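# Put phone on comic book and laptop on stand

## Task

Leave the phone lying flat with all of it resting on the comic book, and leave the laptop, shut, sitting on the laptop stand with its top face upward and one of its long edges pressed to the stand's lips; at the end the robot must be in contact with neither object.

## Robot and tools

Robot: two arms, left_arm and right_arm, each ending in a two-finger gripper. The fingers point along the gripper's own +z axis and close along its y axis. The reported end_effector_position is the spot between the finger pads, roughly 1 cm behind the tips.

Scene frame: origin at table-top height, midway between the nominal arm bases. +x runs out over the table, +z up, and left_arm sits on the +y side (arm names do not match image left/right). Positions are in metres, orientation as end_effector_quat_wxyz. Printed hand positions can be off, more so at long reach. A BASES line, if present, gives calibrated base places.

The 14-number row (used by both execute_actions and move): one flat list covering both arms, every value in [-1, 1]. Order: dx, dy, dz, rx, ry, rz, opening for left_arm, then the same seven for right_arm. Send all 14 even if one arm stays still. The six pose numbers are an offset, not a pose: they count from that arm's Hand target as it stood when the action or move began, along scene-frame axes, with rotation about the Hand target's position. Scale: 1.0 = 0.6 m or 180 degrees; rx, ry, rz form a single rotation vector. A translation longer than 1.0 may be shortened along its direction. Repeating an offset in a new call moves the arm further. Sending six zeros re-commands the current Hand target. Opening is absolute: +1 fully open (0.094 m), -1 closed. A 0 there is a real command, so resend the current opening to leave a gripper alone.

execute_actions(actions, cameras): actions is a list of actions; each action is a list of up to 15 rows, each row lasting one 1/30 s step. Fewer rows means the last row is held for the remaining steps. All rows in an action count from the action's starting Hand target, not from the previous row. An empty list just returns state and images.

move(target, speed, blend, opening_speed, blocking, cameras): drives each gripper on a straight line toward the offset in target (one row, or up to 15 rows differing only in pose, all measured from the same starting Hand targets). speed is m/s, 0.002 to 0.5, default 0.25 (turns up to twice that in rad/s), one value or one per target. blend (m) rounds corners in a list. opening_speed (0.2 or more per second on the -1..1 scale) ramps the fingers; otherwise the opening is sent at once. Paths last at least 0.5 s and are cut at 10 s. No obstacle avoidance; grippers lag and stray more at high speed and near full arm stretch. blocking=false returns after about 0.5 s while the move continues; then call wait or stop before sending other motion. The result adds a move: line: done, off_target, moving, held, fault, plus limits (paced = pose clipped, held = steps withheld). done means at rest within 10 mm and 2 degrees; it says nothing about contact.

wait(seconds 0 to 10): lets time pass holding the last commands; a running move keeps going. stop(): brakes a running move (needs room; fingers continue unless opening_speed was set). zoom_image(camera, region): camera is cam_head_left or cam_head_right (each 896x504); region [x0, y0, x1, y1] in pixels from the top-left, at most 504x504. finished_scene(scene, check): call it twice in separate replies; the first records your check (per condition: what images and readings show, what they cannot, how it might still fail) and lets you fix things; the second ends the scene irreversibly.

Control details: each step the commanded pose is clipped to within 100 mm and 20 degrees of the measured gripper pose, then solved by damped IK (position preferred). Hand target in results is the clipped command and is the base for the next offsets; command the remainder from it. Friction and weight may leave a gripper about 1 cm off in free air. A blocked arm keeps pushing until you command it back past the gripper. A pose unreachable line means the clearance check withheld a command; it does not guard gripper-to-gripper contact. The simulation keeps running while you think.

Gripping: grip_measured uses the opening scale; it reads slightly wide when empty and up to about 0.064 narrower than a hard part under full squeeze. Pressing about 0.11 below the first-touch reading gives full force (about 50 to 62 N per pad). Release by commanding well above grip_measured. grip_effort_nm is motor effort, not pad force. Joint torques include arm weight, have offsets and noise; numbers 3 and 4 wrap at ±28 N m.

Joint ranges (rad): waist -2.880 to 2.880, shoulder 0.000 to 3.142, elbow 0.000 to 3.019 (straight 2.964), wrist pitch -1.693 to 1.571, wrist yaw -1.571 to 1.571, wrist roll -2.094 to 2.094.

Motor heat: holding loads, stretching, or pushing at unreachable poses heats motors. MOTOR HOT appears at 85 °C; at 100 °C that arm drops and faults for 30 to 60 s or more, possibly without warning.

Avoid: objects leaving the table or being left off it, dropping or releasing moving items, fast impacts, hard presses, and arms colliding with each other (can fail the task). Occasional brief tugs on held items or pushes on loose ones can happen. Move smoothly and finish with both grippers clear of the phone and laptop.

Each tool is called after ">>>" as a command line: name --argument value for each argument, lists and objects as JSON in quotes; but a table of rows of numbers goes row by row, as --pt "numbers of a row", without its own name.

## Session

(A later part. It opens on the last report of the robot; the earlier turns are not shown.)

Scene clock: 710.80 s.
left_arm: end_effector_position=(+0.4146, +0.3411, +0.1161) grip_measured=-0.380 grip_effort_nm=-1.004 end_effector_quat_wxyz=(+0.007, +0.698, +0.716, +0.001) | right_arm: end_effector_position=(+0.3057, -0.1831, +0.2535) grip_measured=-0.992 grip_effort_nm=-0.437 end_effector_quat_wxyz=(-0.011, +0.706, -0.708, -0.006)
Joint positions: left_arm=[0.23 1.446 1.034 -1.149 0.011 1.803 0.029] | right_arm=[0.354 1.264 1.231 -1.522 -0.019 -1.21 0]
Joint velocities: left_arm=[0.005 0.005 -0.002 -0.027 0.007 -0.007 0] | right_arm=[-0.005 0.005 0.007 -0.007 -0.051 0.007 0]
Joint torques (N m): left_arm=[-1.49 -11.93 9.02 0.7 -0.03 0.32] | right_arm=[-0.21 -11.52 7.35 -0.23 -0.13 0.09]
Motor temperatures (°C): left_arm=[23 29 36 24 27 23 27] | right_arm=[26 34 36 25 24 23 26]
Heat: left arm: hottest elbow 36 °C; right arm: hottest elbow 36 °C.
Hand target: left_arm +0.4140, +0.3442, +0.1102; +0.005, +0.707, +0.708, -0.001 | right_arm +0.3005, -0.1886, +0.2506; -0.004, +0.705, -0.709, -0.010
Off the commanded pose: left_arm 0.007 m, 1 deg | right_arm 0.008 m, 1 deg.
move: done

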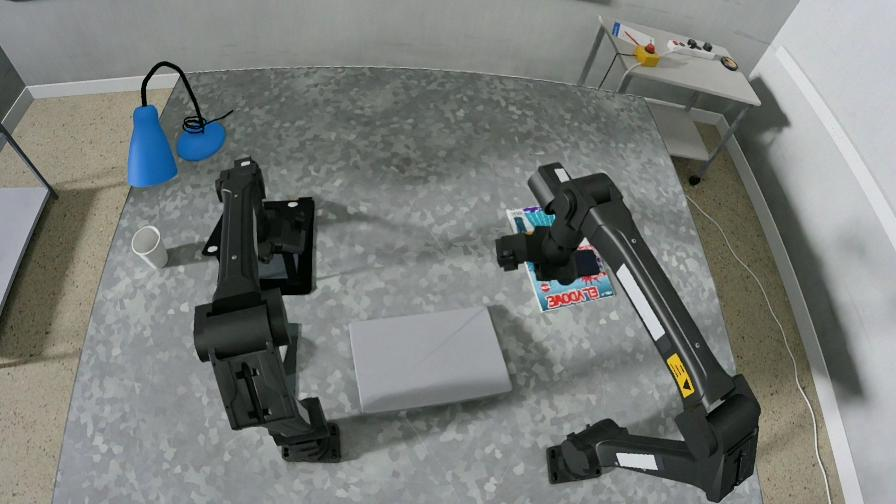

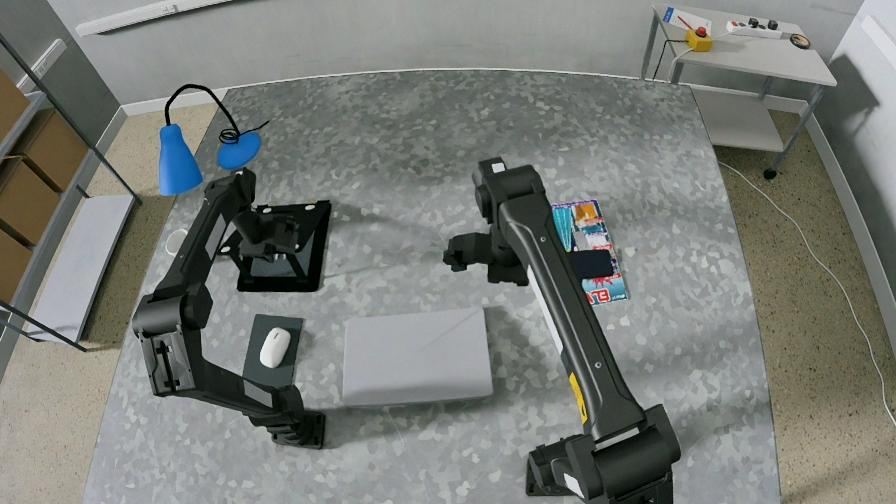

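>>> move --target '[0.0,-0.18,0.0,0,0,0,-0.8,0.0,0.0,0.0,0,0,0,-1]' --speed 0.06

Scene clock: 717.33 s.
left_arm: end_effector_position=(+0.4209, +0.2508, +0.1157) grip_measured=-0.387 grip_effort_nm=-1.009 end_effector_quat_wxyz=(+0.010, +0.686, +0.727, +0.006) | right_arm: end_effector_position=(+0.3057, -0.1831, +0.2535) grip_measured=-0.992 grip_effort_nm=-0.437 end_effector_quat_wxyz=(-0.011, +0.706, -0.708, -0.006)
Joint positions: left_arm=[-0.003 1.423 1.009 -1.134 0.006 1.537 0.029] | right_arm=[0.354 1.264 1.231 -1.522 -0.019 -1.21 0]
Joint velocities: left_arm=[0.015 0.005 -0.002 0.007 -0.007 0.022 0] | right_arm=[0.005 -0.005 -0.007 -0.017 -0.037 -0.051 -0.001]
Joint torques (N m): left_arm=[-4.07 -12.57 7.84 0.4 0.15 0.24] | right_arm=[-0.09 -11.52 7.36 -0.23 -0.12 0.09]
Motor temperatures (°C): left_arm=[23 29 36 24 27 24 27] | right_arm=[26 34 36 25 24 23 26]
Heat: left arm: hottest elbow 36 °C; right arm: hottest elbow 36 °C.
Hand target: left_arm +0.4129, +0.2362, +0.1112; +0.006, +0.707, +0.707, +0.000 | right_arm +0.3005, -0.1886, +0.2506; -0.004, +0.705, -0.709, -0.010
Off the commanded pose: left_arm 0.017 m, 3 deg | right_arm 0.008 m, 1 deg.
move: off_target (left_arm)

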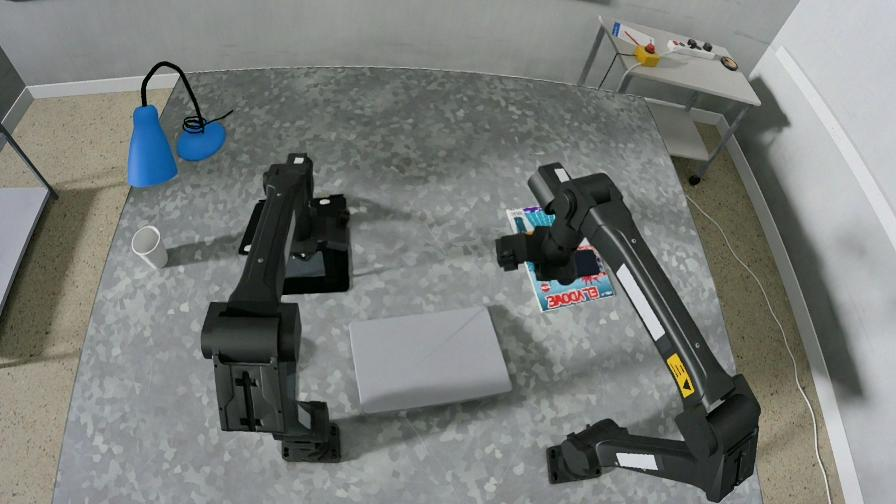

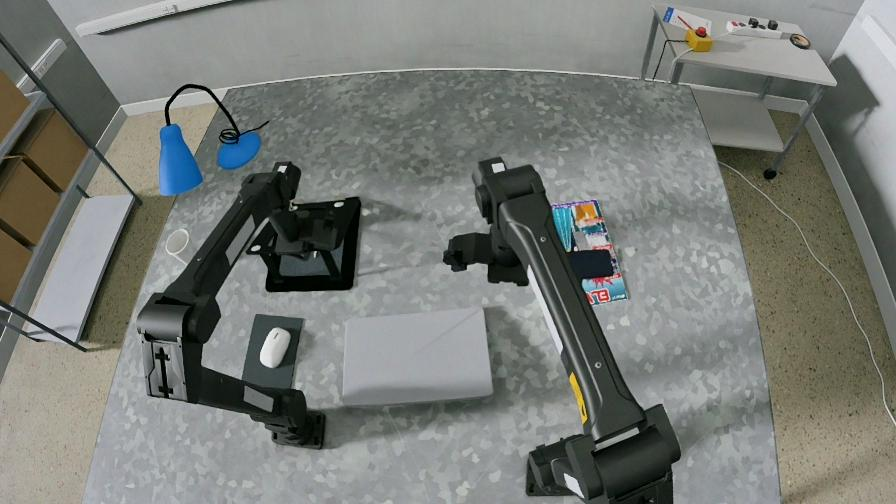

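>>> move --target '[0.0,-0.317,0.0,0,0,-0.015,-0.8,0.0,0.0,0.0,0,0,0,-1]' --speed 0.08

>>> zoom_image --camera "cam_head_right" --region '[300, 150, 480, 310]'

Scene clock: 722.97 s.
left_arm: end_effector_position=(+0.4061, +0.0681, +0.1154) grip_measured=-0.387 grip_effort_nm=-1.009 end_effector_quat_wxyz=(+0.013, +0.696, +0.718, +0.006) | right_arm: end_effector_position=(+0.3057, -0.1831, +0.2535) grip_measured=-0.992 grip_effort_nm=-0.437 end_effector_quat_wxyz=(-0.011, +0.706, -0.708, -0.006)
Joint positions: left_arm=[-0.466 1.48 1.068 -1.131 -0.003 1.103 0.029] | right_arm=[0.354 1.264 1.231 -1.522 -0.019 -1.21 0]
Joint velocities: left_arm=[0.005 0.015 -0.012 -0.002 0.037 -0.022 0] | right_arm=[-0.015 0.005 0.017 -0.012 0.007 0.037 -0.001]
Joint torques (N m): left_arm=[-4.25 -9.82 13.45 0.03 0.38 0.37] | right_arm=[-0.15 -11.46 7.34 -0.23 -0.12 0.09]
Motor temperatures (°C): left_arm=[23 29 36 24 27 24 28] | right_arm=[26 34 36 25 24 23 26]
Heat: left arm: hottest elbow 36 °C; right arm: hottest elbow 36 °C.
Hand target: left_arm +0.4112, +0.0457, +0.1128; +0.008, +0.723, +0.691, +0.000 | right_arm +0.3005, -0.1886, +0.2506; -0.004, +0.705, -0.709, -0.010
Off the commanded pose: left_arm 0.024 m, 5 deg | right_arm 0.008 m, 1 deg.
move: off_target (left_arm)

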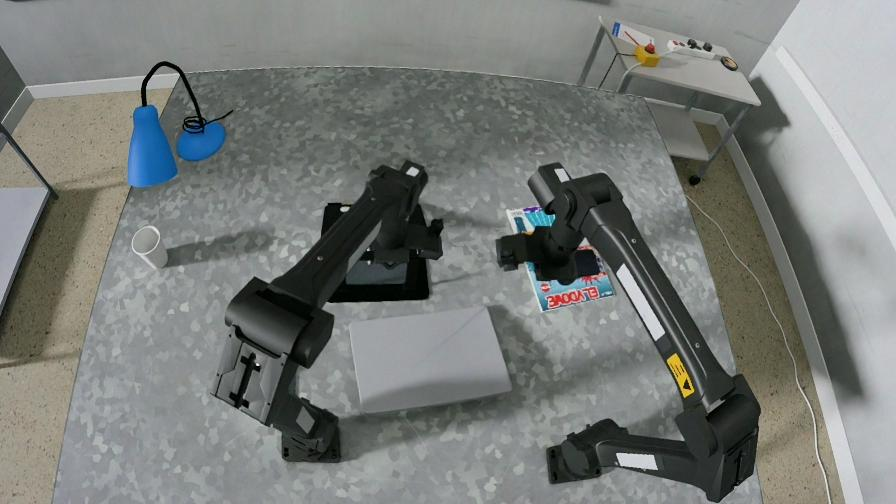

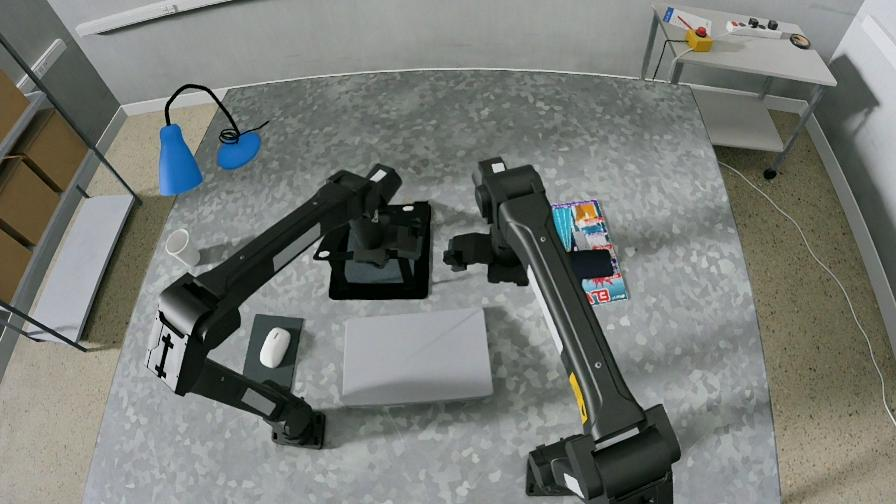

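Scaled by 2.800.

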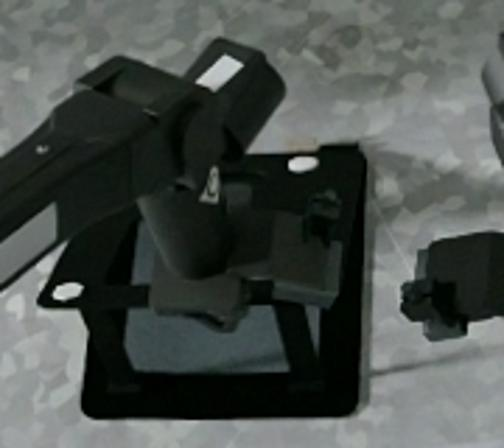

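>>> move --target '[0.0,0.02,0.0,0,0,0.0,0.4,0.0,0.0,0.0,0,0,0,-1]' --speed 0.1

>>> move --pt "0.0 0.0 0.2 0 0 0.0 0.4 -0.15 -0.05 0.0 0 0 0 -1" --pt "-0.1 0.35 0.2 0 0 0.0 0.4 -0.2 -0.1 0.0 0 0 0 -1" --speed 0.2

>>> zoom_image --camera "cam_head_left" --region '[300, 180, 520, 420]'

>>> zoom_image --camera "cam_head_right" --region '[300, 180, 520, 420]'

Scene clock: 727.93 s.
left_arm: end_effector_position=(+0.4005, +0.0586, +0.1019) grip_measured=+0.398 grip_effort_nm=0.134 end_effector_quat_wxyz=(-0.003, +0.724, +0.690, -0.003) | right_arm: end_effector_position=(+0.3057, -0.1831, +0.2535) grip_measured=-0.992 grip_effort_nm=-0.432 end_effector_quat_wxyz=(-0.011, +0.706, -0.708, -0.006)
Joint positions: left_arm=[-0.49 1.514 1.068 -1.131 0.003 1.157 0.066] | right_arm=[0.354 1.264 1.231 -1.522 -0.019 -1.21 0]
Joint velocities: left_arm=[-0.005 -0.005 0.002 0.007 -0.007 0.022 0] | right_arm=[-0.005 -0.005 -0.012 -0.007 -0.051 0.007 0]
Joint torques (N m): left_arm=[-0.62 -13.51 12.08 -0.17 0.13 0.14] | right_arm=[-0.15 -11.58 7.35 -0.23 -0.12 0.09]
Motor temperatures (°C): left_arm=[23 29 36 24 27 24 28] | right_arm=[26 34 36 25 24 23 26]
Heat: left arm: hottest elbow 36 °C; right arm: hottest elbow 36 °C.
Hand target: left_arm +0.4114, +0.0577, +0.1128; +0.008, +0.723, +0.691, +0.000 | right_arm +0.3005, -0.1886, +0.2506; -0.004, +0.705, -0.709, -0.010
Off the commanded pose: left_arm 0.015 m, 1 deg | right_arm 0.008 m, 1 deg.
move: off_target (left_arm)

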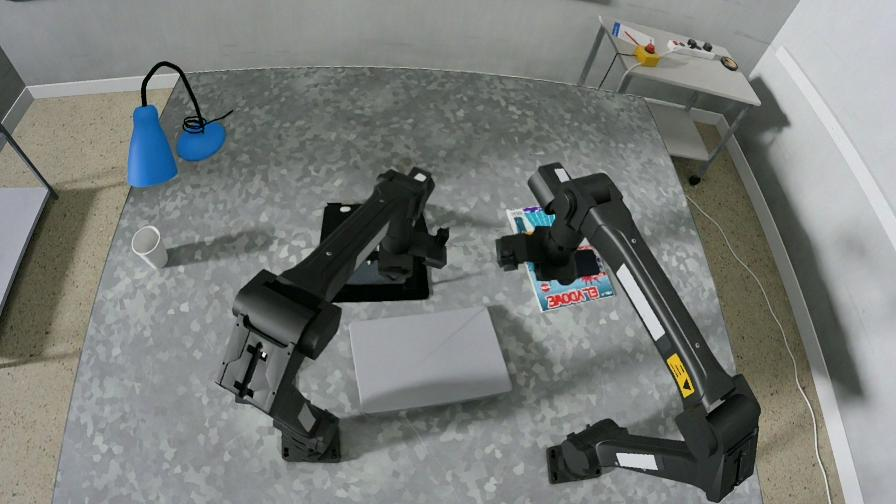

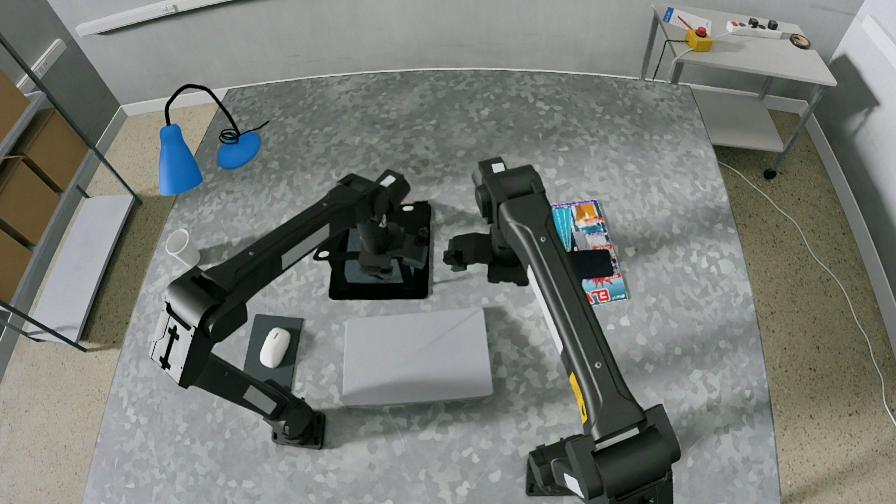

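Scene clock: 730.70 s.
left_arm: end_effector_position=(+0.3623, +0.2667, +0.2309) grip_measured=+0.398 grip_effort_nm=0.110 end_effector_quat_wxyz=(+0.006, +0.724, +0.690, +0.002) | right_arm: end_effector_position=(+0.1860, -0.2427, +0.2551) grip_measured=-0.992 grip_effort_nm=-0.437 end_effector_quat_wxyz=(-0.009, +0.707, -0.707, -0.006)
Joint positions: left_arm=[0.049 1.198 1.116 -1.478 0.006 1.697 0.066] | right_arm=[0.293 0.908 0.987 -1.64 -0.019 -1.273 0]
Joint velocities: left_arm=[-0.015 -0.005 -0.002 0.012 0.037 -0.007 -0.001] | right_arm=[-0.005 -0.015 -0.007 -0.012 -0.007 0.007 -0.001]
Joint torques (N m): left_arm=[-0.44 -10.58 9.43 -0.13 0.2 0.09] | right_arm=[-0.38 -5.89 7.28 -0.16 -0.12 0.08]
Motor temperatures (°C): left_arm=[23 29 36 24 27 24 28] | right_arm=[26 34 36 25 24 23 26]
Heat: left arm: hottest elbow 36 °C; right arm: hottest elbow 36 °C.
Hand target: left_arm +0.3553, +0.2697, +0.2320; +0.006, +0.723, +0.691, +0.000 | right_arm +0.1800, -0.2473, +0.2522; -0.005, +0.705, -0.709, -0.010
Off the commanded pose: left_arm 0.011 m, 0 deg | right_arm 0.009 m, 1 deg.
move: off_target (left_arm)

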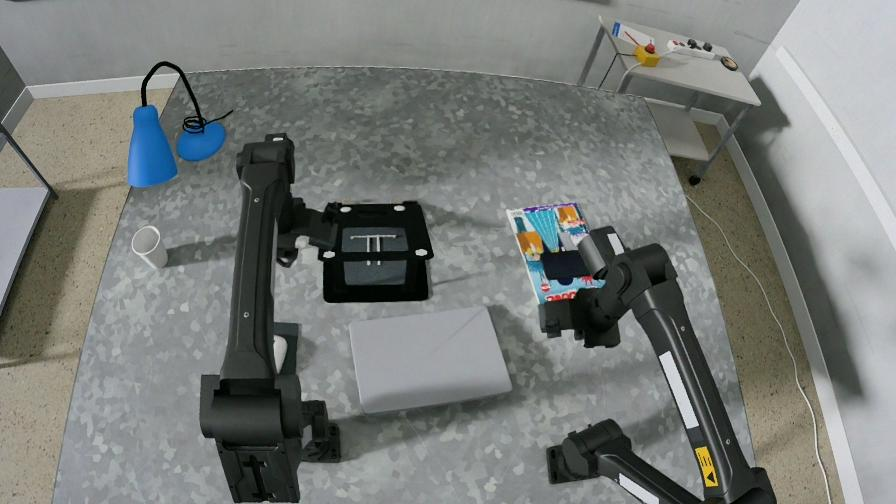

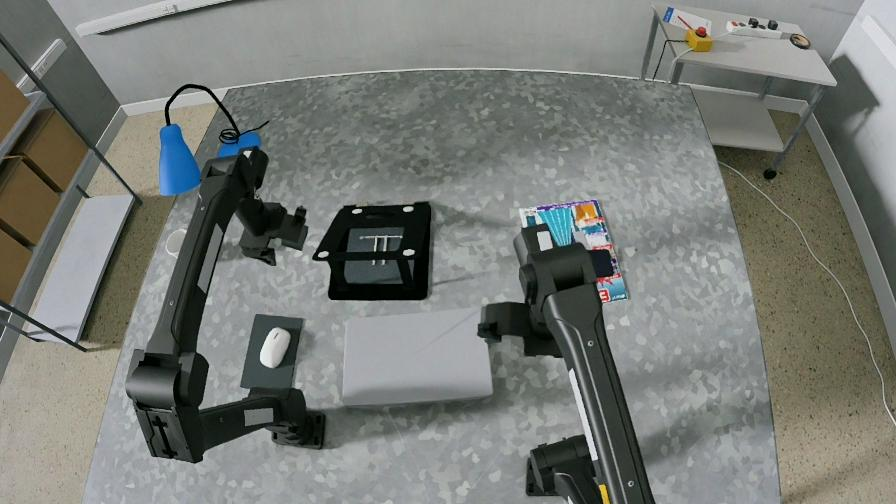

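Scaled by 2.100.

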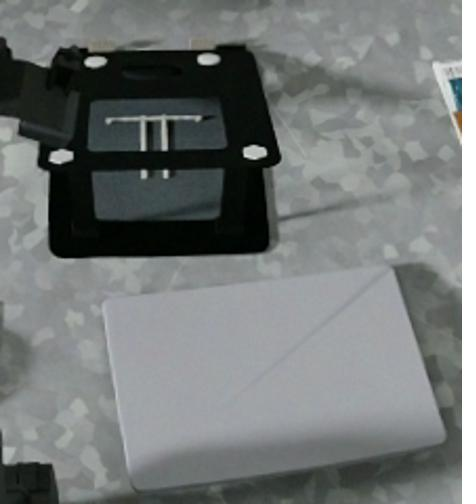

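Scaled by 2.100.

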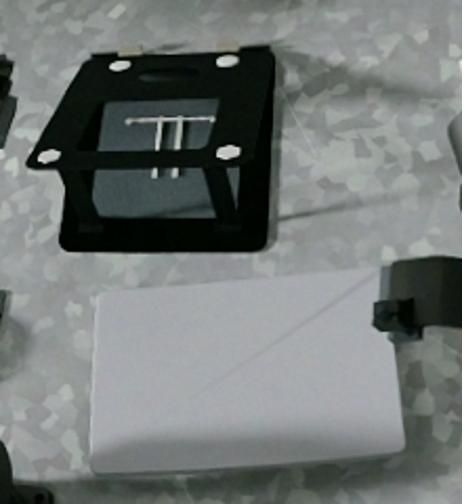

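>>> move --pt "-0.25 -0.14 -0.15 0 0 0.061 0.4 0.117 0.095 -0.15 0 0 0.049 0.4" --pt "-0.25 -0.13 -0.30 0 0 0.061 0.4 0.117 0.095 -0.33 0 0 0.049 0.4" --speed 0.15 --blend 0.02

>>> zoom_image --camera "cam_head_left" --region '[310, 280, 560, 430]'

>>> zoom_image --camera "cam_head_right" --region '[300, 280, 550, 430]'

Scene clock: 752.80 s.
left_arm: end_effector_position=(+0.2041, +0.1915, +0.0586) grip_measured=+0.398 grip_effort_nm=0.105 end_effector_quat_wxyz=(+0.011, +0.654, +0.756, +0.000) | right_arm: end_effector_position=(+0.2532, -0.1963, +0.0616) grip_measured=+0.399 grip_effort_nm=0.066 end_effector_quat_wxyz=(-0.011, +0.752, -0.659, -0.005)
Joint positions: left_arm=[-0.306 0.858 0.434 -1.126 0.009 1.148 0.066] | right_arm=[0.374 1.281 0.713 -0.988 -0.019 -1.324 0.066]
Joint velocities: left_arm=[-0.005 0.005 -0.002 -0.007 -0.007 0.007 0] | right_arm=[-0.005 -0.015 0.002 0.007 -0.081 0.007 0]
Joint torques (N m): left_arm=[-1.38 -3.02 8.72 0.9 -0.11 -0.04] | right_arm=[1.2 -7.77 6.3 0.44 -0.12 0.09]
Motor temperatures (°C): left_arm=[23 29 36 24 27 23 27] | right_arm=[26 33 37 25 24 23 26]
Heat: left arm: hottest elbow 36 °C; right arm: hottest elbow 37 °C.
Hand target: left_arm +0.2029, +0.1917, +0.0537; +0.008, +0.654, +0.757, +0.000 | right_arm +0.2492, -0.1942, +0.0528; -0.003, +0.758, -0.652, -0.010
Off the commanded pose: left_arm 0.007 m, 1 deg | right_arm 0.010 m, 1 deg.
move: done

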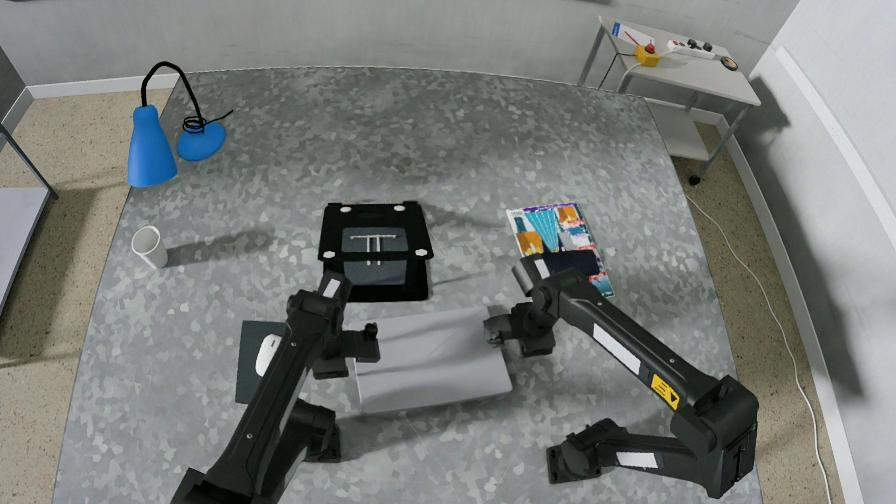

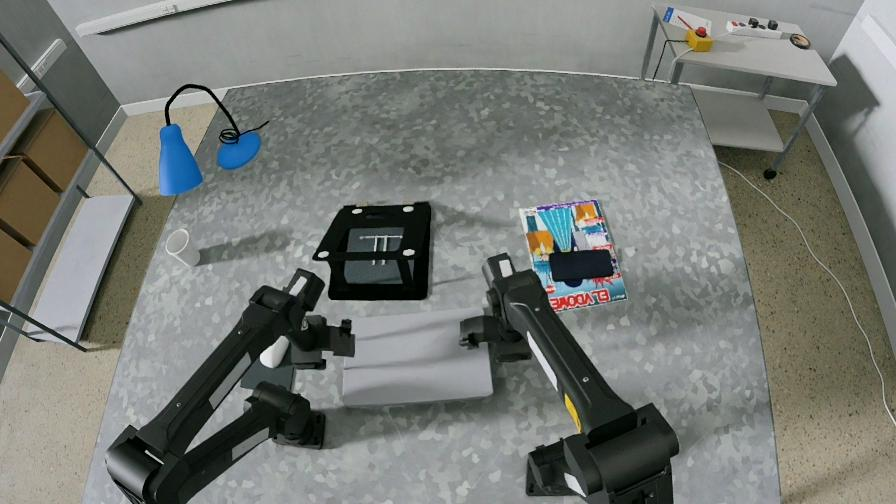

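Scaled by 2.016.

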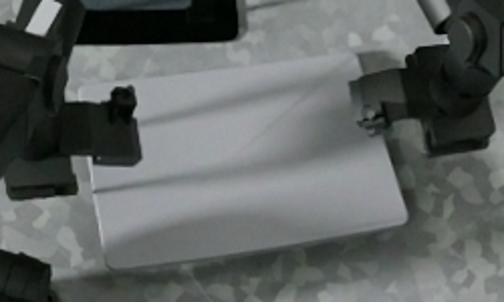

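Scaled by 2.016.

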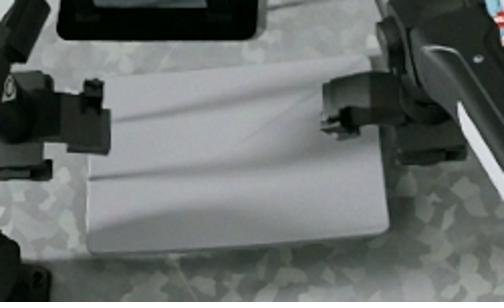

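>>> move --target '[0,0,-0.082,0,0,0,0.4,0,0,-0.083,0,0,0,0.4]' --speed 0.06

>>> zoom_image --camera "cam_head_left" --region '[310, 280, 560, 430]'

>>> zoom_image --camera "cam_head_right" --region '[300, 280, 550, 430]'

Scene clock: 756.93 s.
left_arm: end_effector_position=(+0.2046, +0.1914, +0.0095) grip_measured=+0.398 grip_effort_nm=0.105 end_effector_quat_wxyz=(+0.011, +0.654, +0.756, +0.000) | right_arm: end_effector_position=(+0.2548, -0.1956, +0.0125) grip_measured=+0.399 grip_effort_nm=0.066 end_effector_quat_wxyz=(-0.012, +0.753, -0.658, -0.005)
Joint positions: left_arm=[-0.306 0.981 0.342 -0.911 0.009 1.148 0.066] | right_arm=[0.374 1.387 0.649 -0.815 -0.019 -1.326 0.066]
Joint velocities: left_arm=[-0.015 0.005 0.002 -0.002 -0.007 -0.007 -0.002] | right_arm=[0.005 -0.015 -0.007 -0.017 0.081 -0.007 0.001]
Joint torques (N m): left_arm=[-2.08 -3.31 7.49 0.73 -0.08 -0.03] | right_arm=[1.08 -8.29 5.31 0.54 -0.12 0.09]
Motor temperatures (°C): left_arm=[23 29 36 24 27 23 27] | right_arm=[26 33 37 25 24 23 26]
Heat: left arm: hottest elbow 36 °C; right arm: hottest elbow 37 °C.
Hand target: left_arm +0.2020, +0.1915, +0.0048; +0.007, +0.654, +0.757, +0.000 | right_arm +0.2489, -0.1950, +0.0031; -0.003, +0.758, -0.652, -0.010
Off the commanded pose: left_arm 0.005 m, 0 deg | right_arm 0.011 m, 1 deg.
move: off_target (right_arm)

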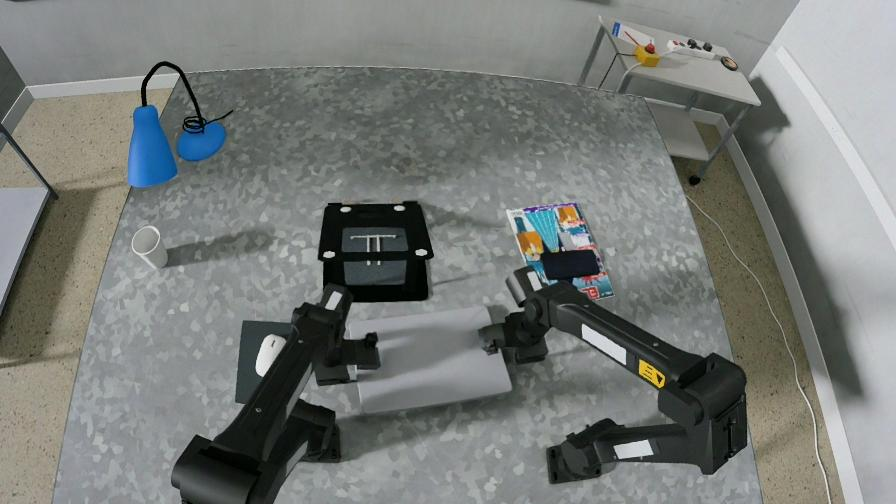

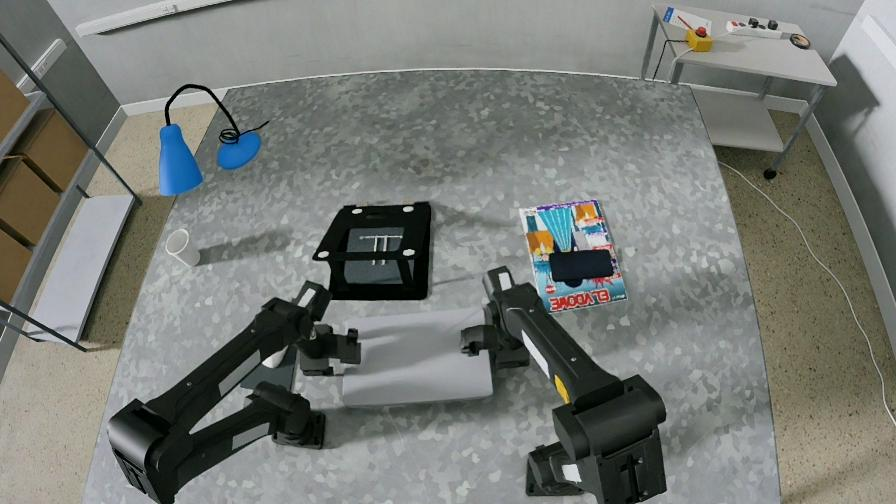

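Scaled by 2.016.

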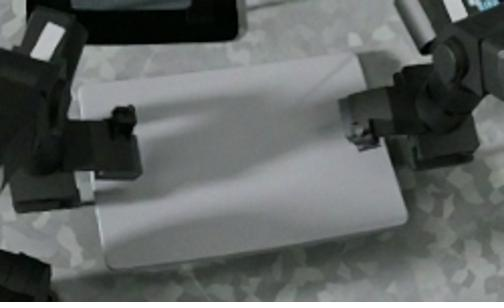

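Scaled by 2.016.

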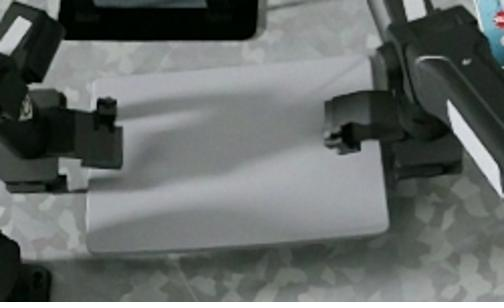

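>>> move --target '[0.007,-0.05,0.003,0,0,0,0.4,-0.007,0.06,0.003,0,0,0,0.4]' --speed 0.05

>>> zoom_image --camera "cam_head_left" --region '[310, 280, 560, 430]'

>>> zoom_image --camera "cam_head_right" --region '[300, 280, 550, 430]'

Scene clock: 762.10 s.
left_arm: end_effector_position=(+0.2016, +0.1708, +0.0084) grip_measured=+0.398 grip_effort_nm=0.105 end_effector_quat_wxyz=(+0.006, +0.647, +0.763, +0.006) | right_arm: end_effector_position=(+0.2434, -0.1729, +0.0101) grip_measured=+0.399 grip_effort_nm=0.056 end_effector_quat_wxyz=(-0.006, +0.756, -0.655, -0.001)
Joint positions: left_arm=[-0.435 1.009 0.353 -0.901 -0.007 1.001 0.066] | right_arm=[0.465 1.395 0.649 -0.815 -0.006 -1.243 0.066]
Joint velocities: left_arm=[-0.015 -0.015 0.002 -0.007 0.022 0.022 0] | right_arm=[-0.005 0.005 0.007 -0.017 -0.022 0.051 -0.001]
Joint torques (N m): left_arm=[-2.78 -0.85 9.68 1.06 0.52 -0.04] | right_arm=[2.49 -6.89 7.57 0.34 -0.61 0.34]
Motor temperatures (°C): left_arm=[23 29 36 24 27 23 27] | right_arm=[26 33 37 25 24 23 25]
Heat: left arm: hottest elbow 36 °C; right arm: hottest elbow 37 °C.
Hand target: left_arm +0.2062, +0.1614, +0.0069; +0.008, +0.654, +0.757, +0.000 | right_arm +0.2448, -0.1589, +0.0042; -0.003, +0.758, -0.652, -0.011
Off the commanded pose: left_arm 0.011 m, 1 deg | right_arm 0.015 m, 1 deg.
move: off_target (left_arm, right_arm)

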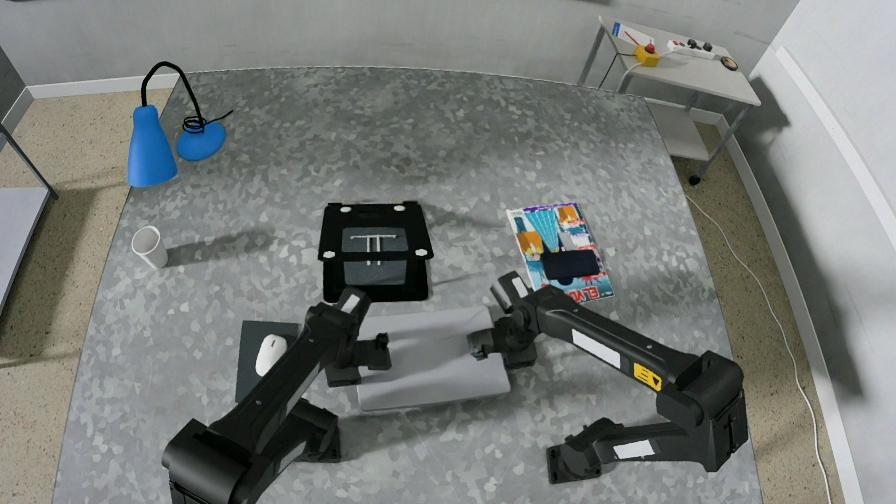

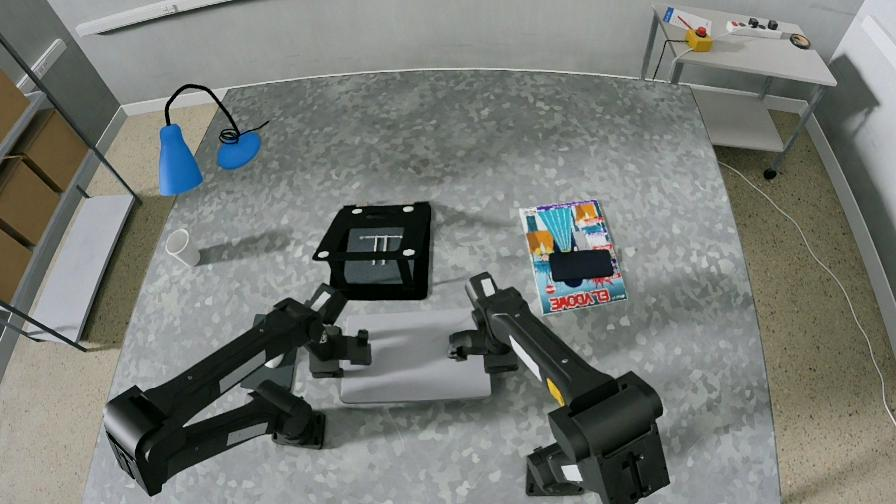

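Scaled by 2.016.

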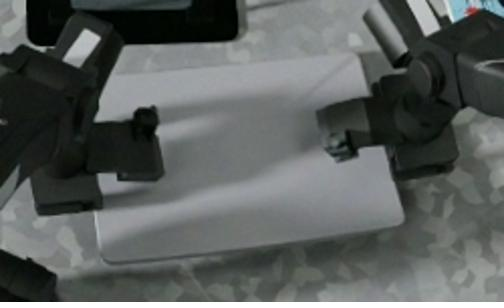

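Scaled by 2.016.

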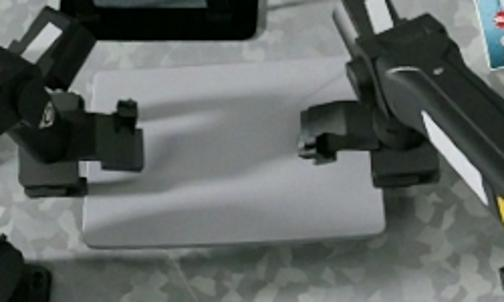

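>>> move --target '[0.008,-0.055,0.01,0,0,0,0.4,-0.008,0.055,0.01,0,0,0,0.4]' --speed 0.08

Scene clock: 765.77 s.
left_arm: end_effector_position=(+0.1991, +0.1672, +0.0090) grip_measured=+0.399 grip_effort_nm=0.100 end_effector_quat_wxyz=(-0.022, +0.673, +0.739, +0.030) | right_arm: end_effector_position=(+0.2379, -0.1712, +0.0107) grip_measured=+0.399 grip_effort_nm=0.056 end_effector_quat_wxyz=(+0.017, +0.764, -0.645, +0.017)
Joint positions: left_arm=[-0.516 1.044 0.373 -0.927 -0.069 0.989 0.066] | right_arm=[0.506 1.402 0.657 -0.846 0.044 -1.227 0.066]
Joint velocities: left_arm=[-0.015 0.015 0.002 -0.012 0.022 -0.051 -0.001] | right_arm=[0.005 -0.005 0.002 -0.007 -0.022 0.007 -0.001]
Joint torques (N m): left_arm=[-6.24 -1.38 12.38 1.57 3.08 -1.05] | right_arm=[6.01 -6.3 9.47 0.42 -2.38 0.98]
Motor temperatures (°C): left_arm=[23 29 36 24 27 24 27] | right_arm=[26 33 37 25 24 23 25]
Heat: left arm: hottest elbow 36 °C; right arm: hottest elbow 37 °C.
Hand target: left_arm +0.2109, +0.1284, +0.0129; +0.009, +0.654, +0.757, +0.000 | right_arm +0.2401, -0.1257, +0.0098; -0.002, +0.758, -0.652, -0.011
Off the commanded pose: left_arm 0.041 m, 6 deg | right_arm 0.045 m, 4 deg.
move: off_target (left_arm, right_arm)

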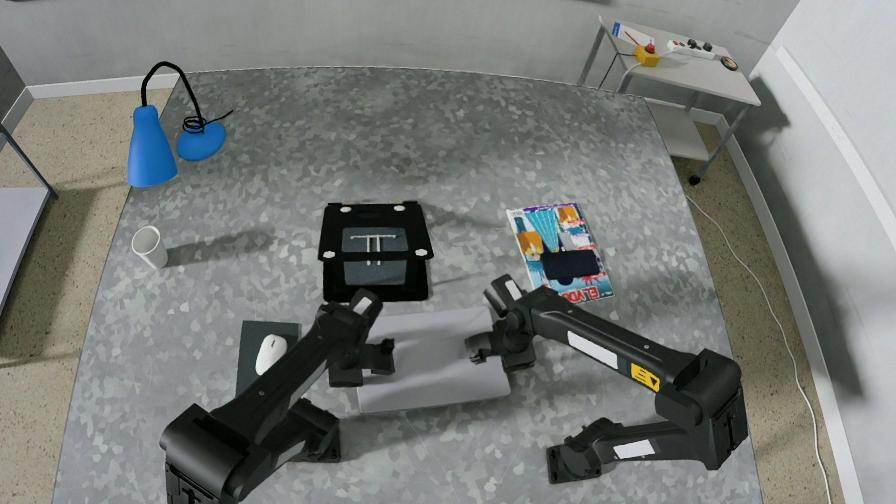

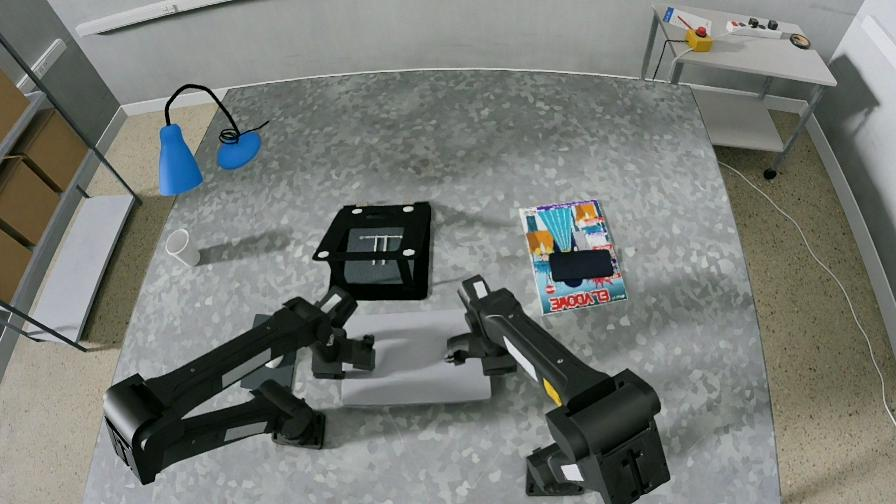

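>>> move --target '[0.003,-0.025,0.075,0,0,0,0.4,-0.003,0.025,0.075,0,0,0,0.4]' --speed 0.05

>>> zoom_image --camera "cam_head_left" --region '[310, 280, 560, 430]'

>>> zoom_image --camera "cam_head_right" --region '[300, 280, 550, 430]'

Scene clock: 770.60 s.
left_arm: end_effector_position=(+0.1710, +0.1593, +0.0256) grip_measured=+0.399 grip_effort_nm=0.100 end_effector_quat_wxyz=(-0.069, +0.663, +0.746, +0.003) | right_arm: end_effector_position=(+0.2108, -0.1633, +0.0286) grip_measured=+0.399 grip_effort_nm=0.056 end_effector_quat_wxyz=(+0.065, +0.761, -0.646, -0.006)
Joint positions: left_arm=[-0.597 1.023 0.409 -1.092 -0.028 0.883 0.066] | right_arm=[0.567 1.384 0.695 -1.01 0.025 -1.16 0.066]
Joint velocities: left_arm=[0.015 -0.005 0.002 -0.012 -0.095 0.022 0] | right_arm=[-0.015 0.005 0.002 -0.017 -0.007 0.051 0]
Joint torques (N m): left_arm=[-4.13 -5.19 17.91 0.87 1.49 -0.54] | right_arm=[4.66 -11.16 12.4 0.72 -1.95 0.73]
Motor temperatures (°C): left_arm=[23 29 36 24 30 24 27] | right_arm=[26 33 37 25 27 24 25]
Heat: left arm: hottest elbow 36 °C; right arm: hottest elbow 37 °C.
Hand target: left_arm +0.2133, +0.1133, +0.0577; +0.009, +0.654, +0.757, +0.000 | right_arm +0.2385, -0.1098, +0.0545; -0.002, +0.758, -0.652, -0.011
Off the commanded pose: left_arm 0.070 m, 9 deg | right_arm 0.065 m, 8 deg.
move: off_target (left_arm, right_arm)

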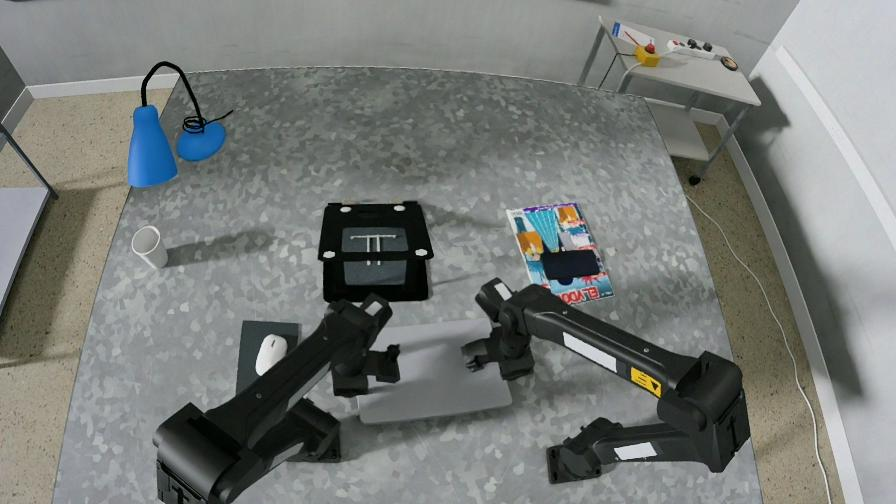

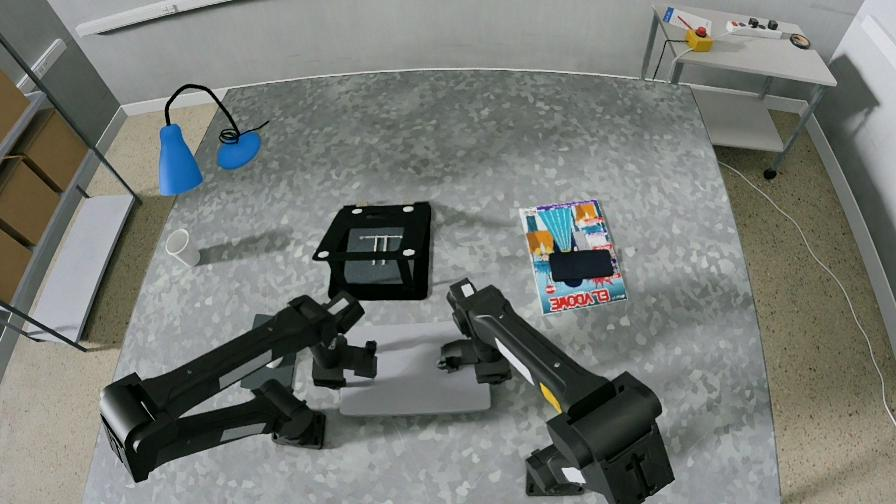

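Scaled by 2.016.

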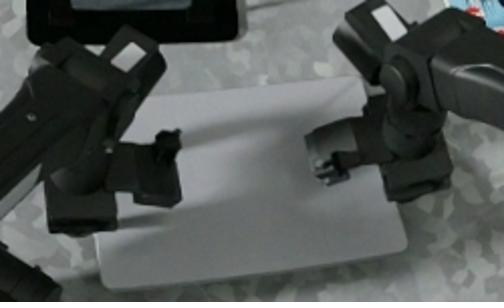

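Scaled by 2.016.

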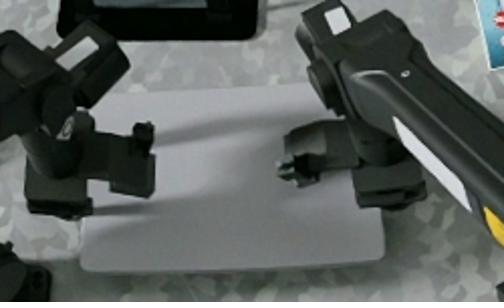

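>>> move --target '[0.0,0,0.075,0,0,0,0.4,0,0.0,0.075,0,0,0,0.4]' --speed 0.05

>>> zoom_image --camera "cam_head_left" --region '[310, 280, 560, 430]'

>>> zoom_image --camera "cam_head_right" --region '[300, 280, 550, 430]'

Scene clock: 777.50 s.
left_arm: end_effector_position=(+0.1954, +0.1293, +0.0767) grip_measured=+0.399 grip_effort_nm=0.100 end_effector_quat_wxyz=(-0.024, +0.651, +0.759, -0.006) | right_arm: end_effector_position=(+0.2219, -0.1249, +0.0766) grip_measured=+0.399 grip_effort_nm=0.056 end_effector_quat_wxyz=(+0.027, +0.756, -0.653, -0.020)
Joint positions: left_arm=[-0.629 0.968 0.539 -1.191 0.006 0.819 0.066] | right_arm=[0.623 1.331 0.802 -1.105 -0.026 -1.09 0.066]
Joint velocities: left_arm=[-0.015 -0.015 0.002 -0.032 -0.022 0.022 -0.001] | right_arm=[-0.005 0.015 -0.002 0.012 0.007 -0.022 -0.001]
Joint torques (N m): left_arm=[-2.73 -5.19 15.42 -0.2 -0.07 -0.05] | right_arm=[1.2 -11.69 11.02 -0.38 0.05 0.22]
Motor temperatures (°C): left_arm=[23 28 39 24 30 24 27] | right_arm=[26 33 39 25 28 24 25]
Heat: left arm: hottest elbow 39 °C; right arm: hottest elbow 39 °C.
Hand target: left_arm +0.2138, +0.1133, +0.1026; +0.009, +0.654, +0.757, +0.000 | right_arm +0.2387, -0.1091, +0.0995; -0.002, +0.758, -0.652, -0.011
Off the commanded pose: left_arm 0.035 m, 4 deg | right_arm 0.032 m, 4 deg.
move: off_target (left_arm, right_arm)

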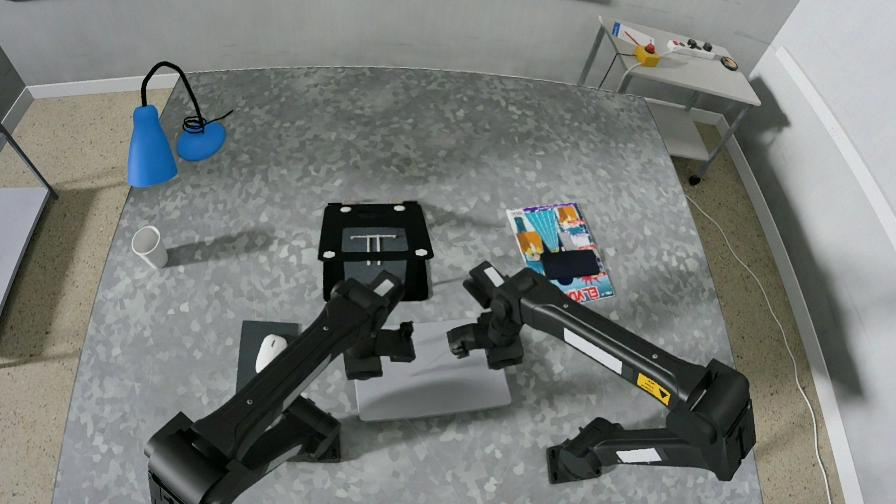

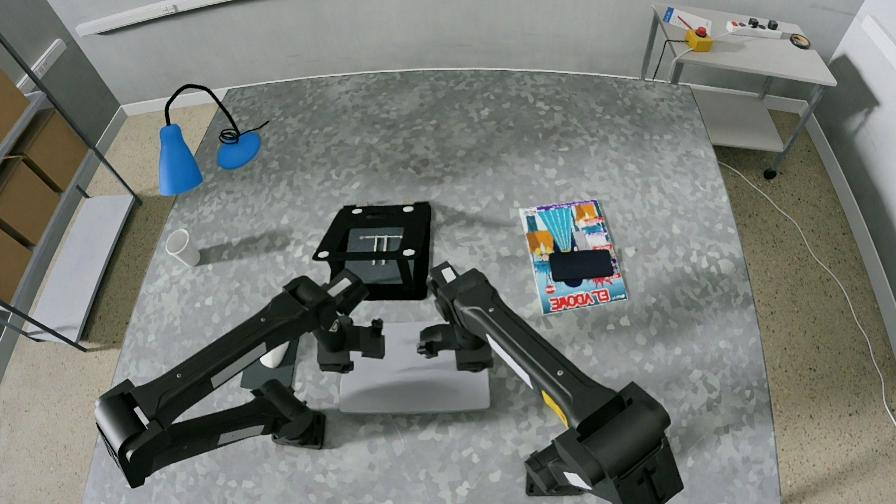

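Scaled by 2.016.

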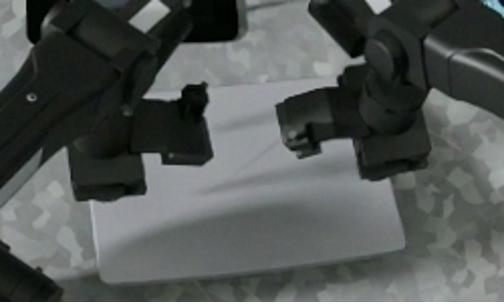

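Scaled by 2.016.

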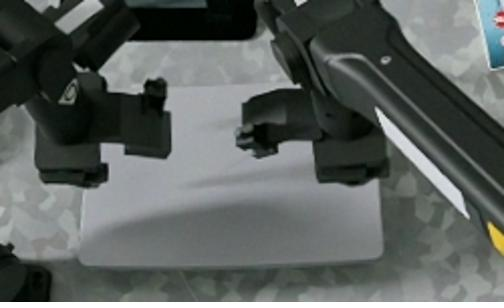

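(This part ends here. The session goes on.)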